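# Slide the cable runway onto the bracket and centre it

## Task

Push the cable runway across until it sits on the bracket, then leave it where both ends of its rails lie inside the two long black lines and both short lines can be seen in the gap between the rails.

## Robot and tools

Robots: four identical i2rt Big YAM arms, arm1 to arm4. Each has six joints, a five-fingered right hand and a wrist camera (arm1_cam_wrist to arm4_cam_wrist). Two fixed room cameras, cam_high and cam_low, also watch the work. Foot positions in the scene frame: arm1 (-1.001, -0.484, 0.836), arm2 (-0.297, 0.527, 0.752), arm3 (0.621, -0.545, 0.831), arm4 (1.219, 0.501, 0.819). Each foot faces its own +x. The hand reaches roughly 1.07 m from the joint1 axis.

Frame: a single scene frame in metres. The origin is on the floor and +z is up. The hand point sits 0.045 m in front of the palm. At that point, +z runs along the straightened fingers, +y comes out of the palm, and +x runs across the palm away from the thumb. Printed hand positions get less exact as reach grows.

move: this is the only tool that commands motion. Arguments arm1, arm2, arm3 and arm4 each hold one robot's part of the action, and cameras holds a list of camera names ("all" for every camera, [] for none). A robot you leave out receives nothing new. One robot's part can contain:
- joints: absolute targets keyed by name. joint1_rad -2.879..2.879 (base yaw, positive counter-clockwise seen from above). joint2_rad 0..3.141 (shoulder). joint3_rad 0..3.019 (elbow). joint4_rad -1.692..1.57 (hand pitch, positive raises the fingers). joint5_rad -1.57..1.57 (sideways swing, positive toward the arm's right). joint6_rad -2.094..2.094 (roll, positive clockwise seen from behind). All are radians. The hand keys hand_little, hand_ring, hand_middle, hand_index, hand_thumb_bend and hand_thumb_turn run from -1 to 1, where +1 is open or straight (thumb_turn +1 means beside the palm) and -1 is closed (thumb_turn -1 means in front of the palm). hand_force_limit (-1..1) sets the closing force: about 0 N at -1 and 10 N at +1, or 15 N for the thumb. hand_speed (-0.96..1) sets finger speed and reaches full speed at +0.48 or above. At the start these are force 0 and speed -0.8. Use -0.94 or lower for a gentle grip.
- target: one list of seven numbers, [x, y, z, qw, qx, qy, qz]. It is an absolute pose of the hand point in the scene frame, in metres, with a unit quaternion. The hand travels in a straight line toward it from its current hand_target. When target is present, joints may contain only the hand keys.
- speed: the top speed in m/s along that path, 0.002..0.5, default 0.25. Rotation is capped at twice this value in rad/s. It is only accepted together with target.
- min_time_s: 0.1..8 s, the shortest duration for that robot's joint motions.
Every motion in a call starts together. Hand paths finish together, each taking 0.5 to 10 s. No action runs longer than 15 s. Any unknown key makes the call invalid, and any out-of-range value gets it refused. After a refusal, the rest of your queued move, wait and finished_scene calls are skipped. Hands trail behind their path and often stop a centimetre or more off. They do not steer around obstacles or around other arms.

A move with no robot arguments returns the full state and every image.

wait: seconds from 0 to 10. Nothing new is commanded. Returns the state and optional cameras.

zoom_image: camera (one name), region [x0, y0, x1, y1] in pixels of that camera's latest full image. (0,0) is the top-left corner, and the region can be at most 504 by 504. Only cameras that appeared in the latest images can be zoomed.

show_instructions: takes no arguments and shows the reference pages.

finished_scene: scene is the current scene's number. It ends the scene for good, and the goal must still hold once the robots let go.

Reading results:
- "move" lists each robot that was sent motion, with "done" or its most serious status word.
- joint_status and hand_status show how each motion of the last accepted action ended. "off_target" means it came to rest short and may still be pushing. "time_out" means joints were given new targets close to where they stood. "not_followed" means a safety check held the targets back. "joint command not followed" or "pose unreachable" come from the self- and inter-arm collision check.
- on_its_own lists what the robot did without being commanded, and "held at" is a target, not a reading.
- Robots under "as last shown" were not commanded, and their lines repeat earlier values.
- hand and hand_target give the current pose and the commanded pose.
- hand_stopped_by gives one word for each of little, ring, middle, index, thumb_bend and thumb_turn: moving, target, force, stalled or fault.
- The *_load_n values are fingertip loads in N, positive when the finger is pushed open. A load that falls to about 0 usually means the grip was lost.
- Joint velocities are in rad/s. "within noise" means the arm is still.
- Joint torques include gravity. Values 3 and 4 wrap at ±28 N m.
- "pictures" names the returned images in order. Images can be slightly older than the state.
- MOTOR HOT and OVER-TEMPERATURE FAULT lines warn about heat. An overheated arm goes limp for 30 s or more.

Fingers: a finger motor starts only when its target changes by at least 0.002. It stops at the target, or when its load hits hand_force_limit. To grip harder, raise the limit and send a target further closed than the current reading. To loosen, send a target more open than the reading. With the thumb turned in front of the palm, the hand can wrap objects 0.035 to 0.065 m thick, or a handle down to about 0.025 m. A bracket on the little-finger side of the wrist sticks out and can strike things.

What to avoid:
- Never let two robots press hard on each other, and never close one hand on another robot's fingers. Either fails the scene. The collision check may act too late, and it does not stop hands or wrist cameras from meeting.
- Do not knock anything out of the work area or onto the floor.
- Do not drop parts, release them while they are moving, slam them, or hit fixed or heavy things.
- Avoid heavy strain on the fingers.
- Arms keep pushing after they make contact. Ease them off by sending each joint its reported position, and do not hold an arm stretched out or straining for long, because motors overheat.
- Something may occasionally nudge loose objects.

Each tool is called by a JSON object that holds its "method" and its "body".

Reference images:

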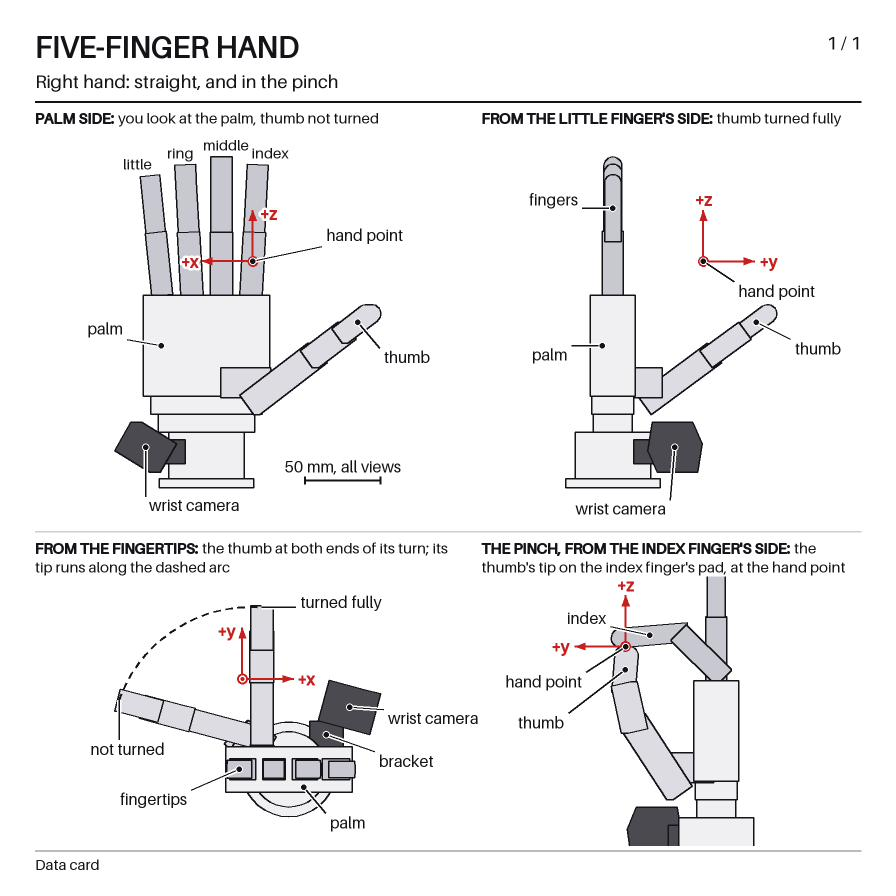

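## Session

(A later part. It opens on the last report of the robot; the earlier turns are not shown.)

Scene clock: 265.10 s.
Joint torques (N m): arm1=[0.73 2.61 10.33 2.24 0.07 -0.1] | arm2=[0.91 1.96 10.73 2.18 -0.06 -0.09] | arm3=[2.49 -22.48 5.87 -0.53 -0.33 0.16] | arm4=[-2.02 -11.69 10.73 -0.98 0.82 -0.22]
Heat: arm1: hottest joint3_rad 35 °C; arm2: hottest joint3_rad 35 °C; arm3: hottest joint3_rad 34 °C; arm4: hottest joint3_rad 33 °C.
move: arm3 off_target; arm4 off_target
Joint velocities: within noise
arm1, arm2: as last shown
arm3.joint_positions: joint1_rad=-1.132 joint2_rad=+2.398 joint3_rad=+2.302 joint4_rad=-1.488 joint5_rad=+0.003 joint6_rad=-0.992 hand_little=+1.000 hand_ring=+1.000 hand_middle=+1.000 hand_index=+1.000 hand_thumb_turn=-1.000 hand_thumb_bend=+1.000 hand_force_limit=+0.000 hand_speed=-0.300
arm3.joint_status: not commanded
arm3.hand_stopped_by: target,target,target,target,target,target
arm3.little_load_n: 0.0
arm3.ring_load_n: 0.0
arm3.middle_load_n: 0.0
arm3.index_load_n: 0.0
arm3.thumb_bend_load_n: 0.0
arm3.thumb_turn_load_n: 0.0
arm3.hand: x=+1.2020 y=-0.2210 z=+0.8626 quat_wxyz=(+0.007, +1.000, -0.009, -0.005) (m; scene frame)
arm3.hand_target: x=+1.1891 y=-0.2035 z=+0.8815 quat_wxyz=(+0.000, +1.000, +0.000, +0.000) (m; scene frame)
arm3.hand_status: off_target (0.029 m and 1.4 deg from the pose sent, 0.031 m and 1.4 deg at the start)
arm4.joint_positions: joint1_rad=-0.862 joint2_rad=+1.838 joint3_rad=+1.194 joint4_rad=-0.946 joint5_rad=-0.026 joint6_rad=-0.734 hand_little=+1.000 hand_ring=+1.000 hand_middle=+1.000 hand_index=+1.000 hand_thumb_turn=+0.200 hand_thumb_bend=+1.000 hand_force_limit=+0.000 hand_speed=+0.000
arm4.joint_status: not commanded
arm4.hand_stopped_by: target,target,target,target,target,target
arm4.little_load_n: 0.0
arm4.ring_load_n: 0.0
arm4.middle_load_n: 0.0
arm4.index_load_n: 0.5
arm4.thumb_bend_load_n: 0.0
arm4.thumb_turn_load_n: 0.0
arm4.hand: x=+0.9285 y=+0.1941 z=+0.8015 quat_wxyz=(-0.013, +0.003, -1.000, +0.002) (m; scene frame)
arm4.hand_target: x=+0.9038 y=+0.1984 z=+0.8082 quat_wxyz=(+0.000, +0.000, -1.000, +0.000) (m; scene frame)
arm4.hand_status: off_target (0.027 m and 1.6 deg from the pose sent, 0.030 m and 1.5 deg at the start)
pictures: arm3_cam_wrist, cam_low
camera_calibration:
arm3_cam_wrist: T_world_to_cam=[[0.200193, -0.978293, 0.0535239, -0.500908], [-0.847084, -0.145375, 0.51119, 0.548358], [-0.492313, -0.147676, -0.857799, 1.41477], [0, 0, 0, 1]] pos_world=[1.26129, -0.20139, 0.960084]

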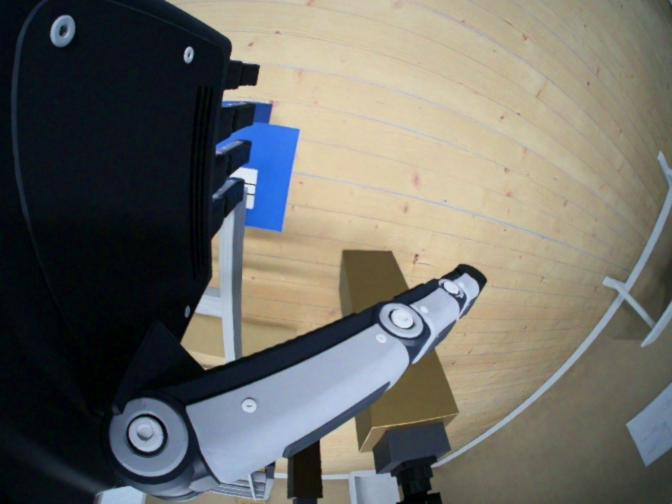

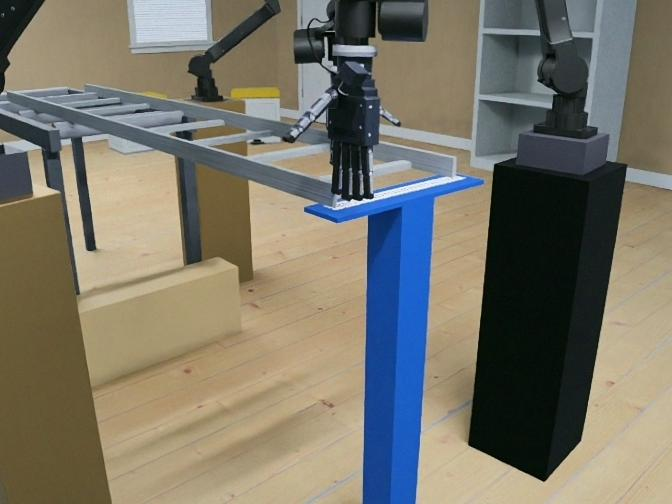

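{"method": "move", "body": {"arm3": {"target":[1.235,-0.215,0.885,0,1,0,0],"speed":0.1}, "arm4": {"target":[0.97,0.165,0.82,0,0,1,0],"speed":0.1}}}

{"method": "move", "body": {"arm3": {"target":[1.22,-0.22,0.92,0,1,0,0],"speed":0.2}, "arm4": {"target":[1.0,0.15,0.93,0,0,1,0],"speed":0.25}}}

{"method": "move", "body": {"arm3": {"target":[1.155,-0.19,0.93,0,1,0,0],"speed":0.2}, "arm4": {"target":[1.24,0.15,0.945,0,0,1,0],"speed":0.3}, "cameras": ["arm4_cam_wrist","arm3_cam_wrist","cam_low"]}}

Scene clock: 285.93 s.
Joint torques (N m): arm1=[1.2 2.43 10.36 2.21 0.07 -0.12] | arm2=[0.85 1.79 10.74 2.1 -0.03 -0.13] | arm3=[-0.62 -20.13 9.99 -0.49 -0.23 -0.11] | arm4=[0.85 -13.16 7.12 -0.83 0.06 0.15]
Heat: arm1: hottest joint3_rad 35 °C; arm2: hottest joint3_rad 35 °C; arm3: hottest joint2_rad 34 °C; arm4: hottest joint3_rad 34 °C.
move: arm3 off_target; arm4 done
Joint velocities: within noise
arm1, arm2: as last shown
arm2.middle_load_n: -0.5
arm3.joint_positions: joint1_rad=-1.135 joint2_rad=+2.526 joint3_rad=+2.565 joint4_rad=-1.642 joint5_rad=+0.001 joint6_rad=-1.014 hand_little=+1.000 hand_ring=+1.000 hand_middle=+1.000 hand_index=+1.000 hand_thumb_turn=-1.000 hand_thumb_bend=+1.000 hand_force_limit=+0.000 hand_speed=-0.300
arm3.joint_status: not commanded
arm3.hand_stopped_by: target,target,target,target,target,target
arm3.little_load_n: 0.0
arm3.ring_load_n: 0.0
arm3.middle_load_n: 0.0
arm3.index_load_n: 0.0
arm3.thumb_bend_load_n: -0.5
arm3.thumb_turn_load_n: 0.0
arm3.hand: x=+1.2210 y=-0.2122 z=+0.8723 quat_wxyz=(+0.011, +1.000, +0.001, -0.013) (m; scene frame)
arm3.hand_target: x=+1.2343 y=-0.2155 z=+0.8849 quat_wxyz=(+0.000, +1.000, +0.000, +0.001) (m; scene frame)
arm3.hand_status: off_target (0.019 m and 2.0 deg from the pose sent, 0.040 m and 1.4 deg at the start)
arm4.joint_positions: joint1_rad=-0.751 joint2_rad=+1.807 joint3_rad=+1.194 joint4_rad=-0.959 joint5_rad=-0.007 joint6_rad=-0.627 hand_little=+1.000 hand_ring=+1.000 hand_middle=+1.000 hand_index=+1.000 hand_thumb_turn=+0.200 hand_thumb_bend=+1.000 hand_force_limit=+0.000 hand_speed=+0.000
arm4.joint_status: not commanded
arm4.hand_stopped_by: target,target,target,target,target,target
arm4.little_load_n: 0.0
arm4.ring_load_n: 0.0
arm4.middle_load_n: 0.0
arm4.index_load_n: 0.0
arm4.thumb_bend_load_n: 0.0
arm4.thumb_turn_load_n: 0.0
arm4.hand: x=+0.9673 y=+0.1625 z=+0.8149 quat_wxyz=(+0.000, +0.005, -1.000, +0.002) (m; scene frame)
arm4.hand_target: x=+0.9700 y=+0.1649 z=+0.8200 quat_wxyz=(+0.000, +0.000, -1.000, +0.000) (m; scene frame)
arm4.hand_status: done (0.006 m and 0.6 deg from the pose sent, 0.054 m and 1.6 deg at the start)
pictures: none

Scene clock: 287.23 s.
Joint torques (N m): arm1=[0.91 2.32 10.39 2.19 0.07 -0.13] | arm2=[0.32 0.62 10.81 2.11 -0.05 -0.08] | arm3=[-0.03 -22.12 6.54 -0.43 -0.26 -0.07] | arm4=[1.03 -10.93 13.09 -0.95 0.03 0.14]
Heat: arm1: hottest joint3_rad 35 °C; arm2: hottest joint3_rad 35 °C; arm3: hottest joint2_rad 34 °C; arm4: hottest joint3_rad 34 °C.
move: arm3 off_target; arm4 off_target
Joint velocities: within noise
arm1, arm2: as last shown
arm2.middle_load_n: 0.0
arm3.joint_positions: joint1_rad=-1.135 joint2_rad=+2.475 joint3_rad=+2.560 joint4_rad=-1.666 joint5_rad=+0.001 joint6_rad=-1.014 hand_little=+1.000 hand_ring=+1.000 hand_middle=+1.000 hand_index=+1.000 hand_thumb_turn=-1.000 hand_thumb_bend=+1.000 hand_force_limit=+0.000 hand_speed=-0.300
arm3.joint_status: not commanded
arm3.hand_stopped_by: target,target,target,target,target,target
arm3.little_load_n: 0.0
arm3.ring_load_n: 0.0
arm3.middle_load_n: 0.0
arm3.index_load_n: 0.0
arm3.thumb_bend_load_n: 0.0
arm3.thumb_turn_load_n: 0.0
arm3.hand: x=+1.2174 y=-0.2143 z=+0.9057 quat_wxyz=(+0.005, +1.000, +0.001, -0.004) (m; scene frame)
arm3.hand_target: x=+1.2199 y=-0.2201 z=+0.9199 quat_wxyz=(+0.000, +1.000, +0.000, +0.000) (m; scene frame)
arm3.hand_status: off_target (0.016 m and 0.8 deg from the pose sent, 0.048 m and 1.9 deg at the start)
arm4.joint_positions: joint1_rad=-0.687 joint2_rad=+1.650 joint3_rad=+1.269 joint4_rad=-1.231 joint5_rad=-0.007 joint6_rad=-0.560 hand_little=+1.000 hand_ring=+1.000 hand_middle=+1.000 hand_index=+1.000 hand_thumb_turn=+0.200 hand_thumb_bend=+1.000 hand_force_limit=+0.000 hand_speed=+0.000
arm4.joint_status: not commanded
arm4.hand_stopped_by: target,target,target,target,target,target
arm4.little_load_n: 0.0
arm4.ring_load_n: 0.0
arm4.middle_load_n: 0.0
arm4.index_load_n: 0.0
arm4.thumb_bend_load_n: 0.0
arm4.thumb_turn_load_n: 0.0
arm4.hand: x=+1.0079 y=+0.1668 z=+0.9154 quat_wxyz=(-0.011, +0.004, -1.000, -0.015) (m; scene frame)
arm4.hand_target: x=+1.0004 y=+0.1507 z=+0.9301 quat_wxyz=(+0.000, +0.000, -1.000, +0.000) (m; scene frame)
arm4.hand_status: off_target (0.024 m and 2.2 deg from the pose sent, 0.120 m and 0.6 deg at the start)
pictures: none

Scene clock: 289.13 s.
Joint torques (N m): arm1=[0.56 2.67 10.4 2.21 0.09 -0.11] | arm2=[0.62 0.79 10.91 1.92 -0.05 -0.13] | arm3=[0.44 -21.07 6.3 0.46 -0.14 0.15] | arm4=[0.79 -9.76 8.09 -0.83 0.05 0.15]
Heat: arm1: hottest joint3_rad 35 °C; arm2: hottest joint3_rad 35 °C; arm3: hottest joint2_rad 34 °C; arm4: hottest joint3_rad 34 °C.
move: arm3 off_target; arm4 done
Joint velocities: within noise
arm1.joint_positions: joint1_rad=-0.267 joint2_rad=+0.580 joint3_rad=+1.376 joint4_rad=-1.269 joint5_rad=+0.258 joint6_rad=-1.407 hand_little=+1.000 hand_ring=+1.000 hand_middle=+1.000 hand_index=+1.000 hand_thumb_turn=+1.000 hand_thumb_bend=+1.000 hand_force_limit=+0.000 hand_speed=-0.800
arm1.joint_status: not commanded
arm1.hand_stopped_by: target,target,target,target,target,target
arm1.little_load_n: 0.0
arm1.ring_load_n: 0.0
arm1.middle_load_n: -0.5
arm1.index_load_n: 0.0
arm1.thumb_bend_load_n: 0.0
arm1.thumb_turn_load_n: 0.0
arm1.hand: x=-0.8262 y=-0.3297 z=+1.3559 quat_wxyz=(-0.232, +0.773, +0.349, +0.477) (m; scene frame)
arm1.hand_target: x=-0.8270 y=-0.3317 z=+1.3658 quat_wxyz=(-0.239, +0.768, +0.345, +0.484) (m; scene frame)
arm1.hand_status: not commanded
arm2.joint_positions: joint1_rad=-0.476 joint2_rad=+0.629 joint3_rad=+1.332 joint4_rad=-1.241 joint5_rad=+0.034 joint6_rad=-1.079 hand_little=+1.000 hand_ring=+1.000 hand_middle=+1.000 hand_index=+1.000 hand_thumb_turn=+1.000 hand_thumb_bend=+1.000 hand_force_limit=+0.000 hand_speed=-0.800
arm2.joint_status: not commanded
arm2.hand_stopped_by: target,target,target,target,target,target
arm2.little_load_n: 0.0
arm2.ring_load_n: 0.0
arm2.middle_load_n: 0.0
arm2.index_load_n: 0.0
arm2.thumb_bend_load_n: 0.0
arm2.thumb_turn_load_n: -0.5
arm2.hand: x=-0.4680 y=+0.3414 z=+1.2220 quat_wxyz=(+0.372, +0.213, -0.844, +0.324) (m; scene frame)
arm2.hand_target: x=-0.4674 y=+0.3423 z=+1.2320 quat_wxyz=(+0.379, +0.211, -0.838, +0.330) (m; scene frame)
arm2.hand_status: not commanded
arm3.joint_positions: joint1_rad=-1.064 joint2_rad=+2.301 joint3_rad=+2.256 joint4_rad=-1.563 joint5_rad=-0.002 joint6_rad=-0.950 hand_little=+1.000 hand_ring=+1.000 hand_middle=+1.000 hand_index=+1.000 hand_thumb_turn=-1.000 hand_thumb_bend=+1.000 hand_force_limit=+0.000 hand_speed=-0.300
arm3.joint_status: not commanded
arm3.hand_stopped_by: target,target,target,target,target,target
arm3.little_load_n: 0.0
arm3.ring_load_n: 0.0
arm3.middle_load_n: 0.0
arm3.index_load_n: 0.0
arm3.thumb_bend_load_n: 0.0
arm3.thumb_turn_load_n: 0.0
arm3.hand: x=+1.1541 y=-0.1958 z=+0.9136 quat_wxyz=(+0.012, +1.000, +0.004, -0.016) (m; scene frame)
arm3.hand_target: x=+1.1548 y=-0.1902 z=+0.9300 quat_wxyz=(+0.000, +1.000, +0.000, +0.000) (m; scene frame)
arm3.hand_status: off_target (0.017 m and 2.3 deg from the pose sent, 0.071 m and 0.8 deg at the start)
arm4.joint_positions: joint1_rad=-0.162 joint2_rad=+1.474 joint3_rad=+1.151 joint4_rad=-1.241 joint5_rad=-0.008 joint6_rad=-0.039 hand_little=+1.000 hand_ring=+1.000 hand_middle=+1.000 hand_index=+1.000 hand_thumb_turn=+0.200 hand_thumb_bend=+1.000 hand_force_limit=+0.000 hand_speed=+0.000
arm4.joint_status: not commanded
arm4.hand_stopped_by: target,target,target,target,target,target
arm4.little_load_n: 0.0
arm4.ring_load_n: 0.0
arm4.middle_load_n: 0.0
arm4.index_load_n: 0.0
arm4.thumb_bend_load_n: 0.0
arm4.thumb_turn_load_n: 0.0
arm4.hand: x=+1.2394 y=+0.1446 z=+0.9430 quat_wxyz=(-0.001, +0.005, -1.000, +0.004) (m; scene frame)
arm4.hand_target: x=+1.2401 y=+0.1500 z=+0.9449 quat_wxyz=(+0.000, +0.000, -1.000, +0.000) (m; scene frame)
arm4.hand_status: done (0.006 m and 0.8 deg from the pose sent, 0.235 m and 2.2 deg at the start)
pictures: arm3_cam_wrist, arm4_cam_wrist, cam_low
camera_calibration:
arm3_cam_wrist: T_world_to_cam=[[0.22651, -0.972205, 0.059245, -0.503823], [-0.831533, -0.161345, 0.531526, 0.445755], [-0.507194, -0.16966, -0.844967, 1.4398], [0, 0, 0, 1]] pos_world=[1.21504, -0.173622, 1.0095]
arm4_cam_wrist: T_world_to_cam=[[-0.328245, 0.944469, -0.0153036, 0.282756], [0.828041, 0.295501, 0.476473, -1.51828], [0.454536, 0.143728, -0.879056, 0.365529], [0, 0, 0, 1]] pos_world=[1.18387, 0.129063, 1.04907]

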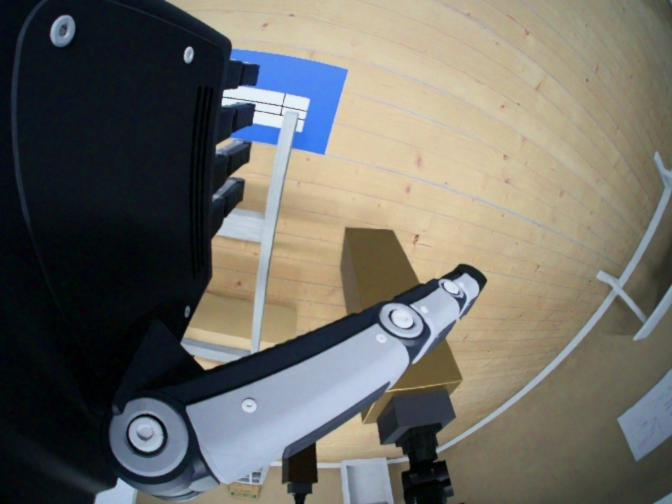

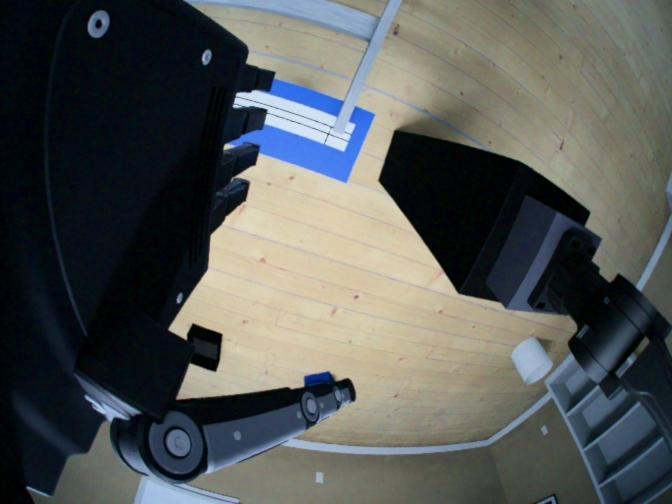

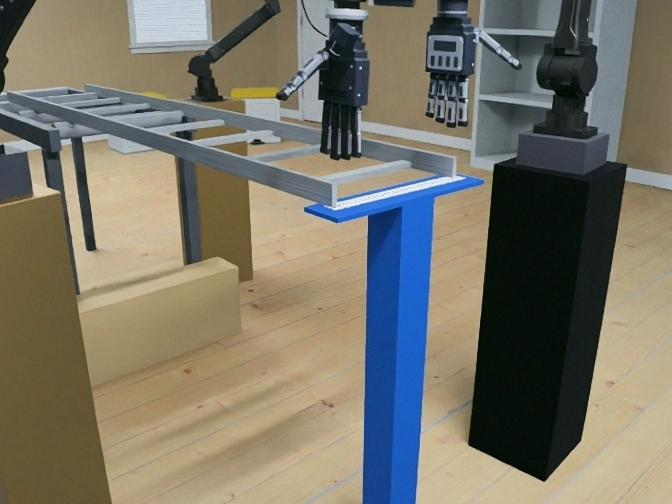

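{"method": "zoom_image", "body": {"camera": "arm4_cam_wrist", "region": [325, 110, 360, 145]}}

{"method": "zoom_image", "body": {"camera": "arm3_cam_wrist", "region": [275, 90, 310, 125]}}

Scaled by 14.400 from the camera's 672x504 image, which has a finer 960x720 frame.

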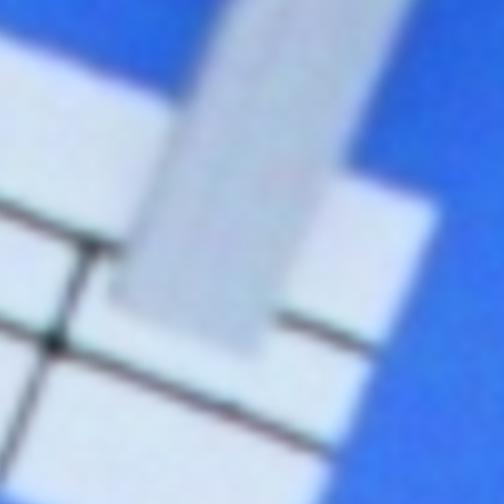

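Scaled by 14.400 from the camera's 672x504 image, which has a finer 960x720 frame.

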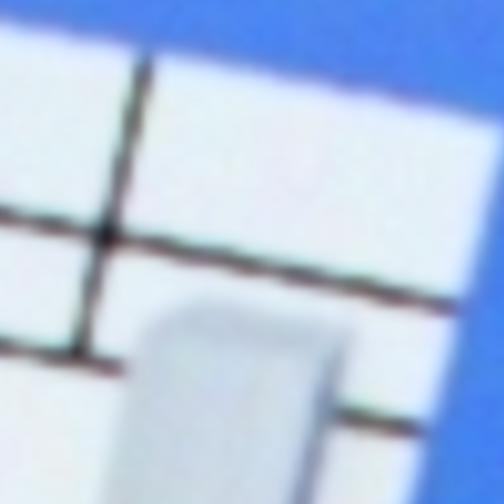

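{"method": "move", "body": {"arm4": {"target":[1.285,0.15,0.945,0,0,1,0],"speed":0.3}, "cameras": ["arm4_cam_wrist","cam_low"]}}

{"method": "zoom_image", "body": {"camera": "arm4_cam_wrist", "region": [325, 75, 360, 110]}}

{"method": "zoom_image", "body": {"camera": "cam_low", "region": [420, 145, 490, 205]}}

{"method": "zoom_image", "body": {"camera": "cam_low", "region": [300, 165, 370, 225]}}

Scene clock: 295.27 s.
Joint torques (N m): arm1=[1.03 2.43 10.36 2.24 0.07 -0.11] | arm2=[0.32 2.32 10.93 1.94 0.02 -0.11] | arm3=[0.97 -21.19 6.26 0.51 -0.16 0.16] | arm4=[0.73 -9.64 8.38 -0.84 0.03 0.16]
Heat: arm1: hottest joint3_rad 35 °C; arm2: hottest joint3_rad 35 °C; arm3: hottest joint2_rad 35 °C; arm4: hottest joint3_rad 33 °C.
move: arm4 done
Joint velocities: within noise
arm1, arm2, arm3: as last shown
arm1.middle_load_n: 0.0
arm2.thumb_turn_load_n: 0.0
arm4.joint_positions: joint1_rad=-0.054 joint2_rad=+1.474 joint3_rad=+1.151 joint4_rad=-1.241 joint5_rad=-0.008 joint6_rad=+0.070 hand_little=+1.000 hand_ring=+1.000 hand_middle=+1.000 hand_index=+1.000 hand_thumb_turn=+0.200 hand_thumb_bend=+1.000 hand_force_limit=+0.000 hand_speed=+0.000
arm4.joint_status: not commanded
arm4.hand_stopped_by: target,target,target,target,target,target
arm4.little_load_n: 0.0
arm4.ring_load_n: 0.0
arm4.middle_load_n: 0.0
arm4.index_load_n: 0.0
arm4.thumb_bend_load_n: 0.0
arm4.thumb_turn_load_n: 0.0
arm4.hand: x=+1.2846 y=+0.1459 z=+0.9428 quat_wxyz=(-0.001, +0.005, -1.000, +0.003) (m; scene frame)
arm4.hand_target: x=+1.2850 y=+0.1500 z=+0.9449 quat_wxyz=(+0.000, +0.000, -1.000, +0.000) (m; scene frame)
arm4.hand_status: done (0.005 m and 0.7 deg from the pose sent, 0.046 m and 0.8 deg at the start)
pictures: arm4_cam_wrist, cam_low
camera_calibration:
arm4_cam_wrist: T_world_to_cam=[[-0.32725, 0.944825, -0.0145892, 0.294409], [0.828163, 0.29421, 0.477061, -1.55648], [0.455031, 0.144036, -0.878749, 0.343711], [0, 0, 0, 1]] pos_world=[1.22896, 0.130259, 1.04887]

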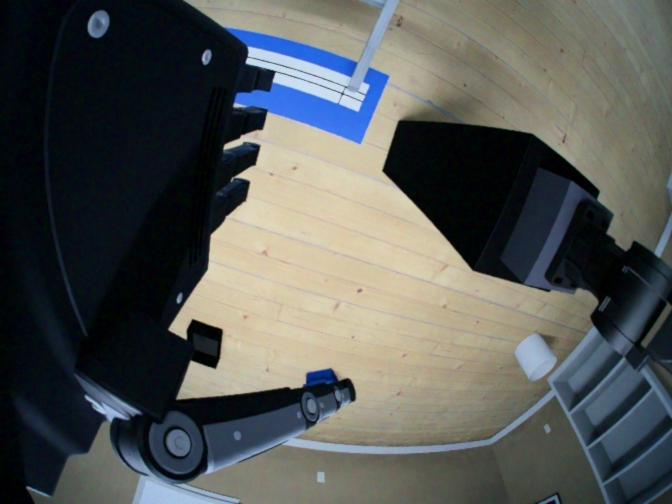

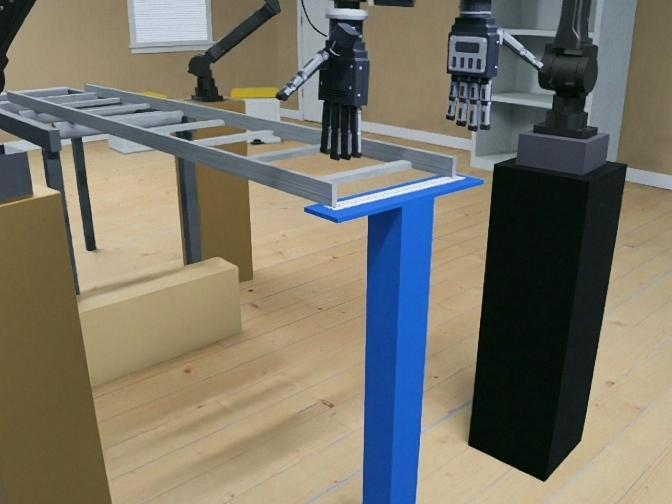

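Scaled by 14.400 from the camera's 672x504 image, which has a finer 960x720 frame.

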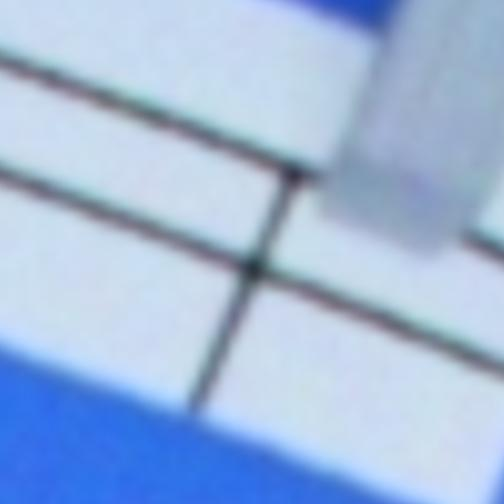

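Scaled by 7.200 from the camera's 672x504 image, which has a finer 960x720 frame.

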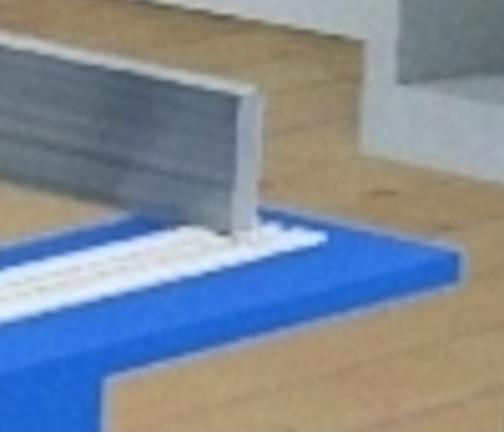

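Scaled by 7.200 from the camera's 672x504 image, which has a finer 960x720 frame.

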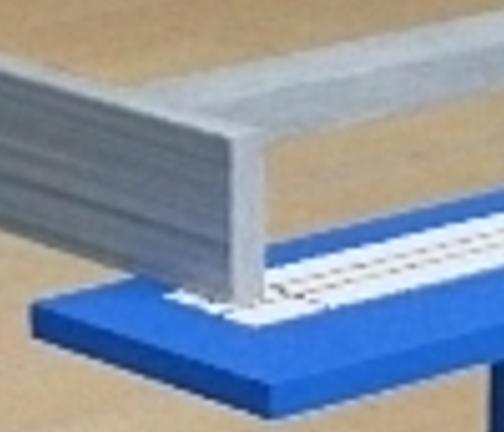

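{"method": "finished_scene", "body": {"scene": 2}}

The scene is finished: the task was done.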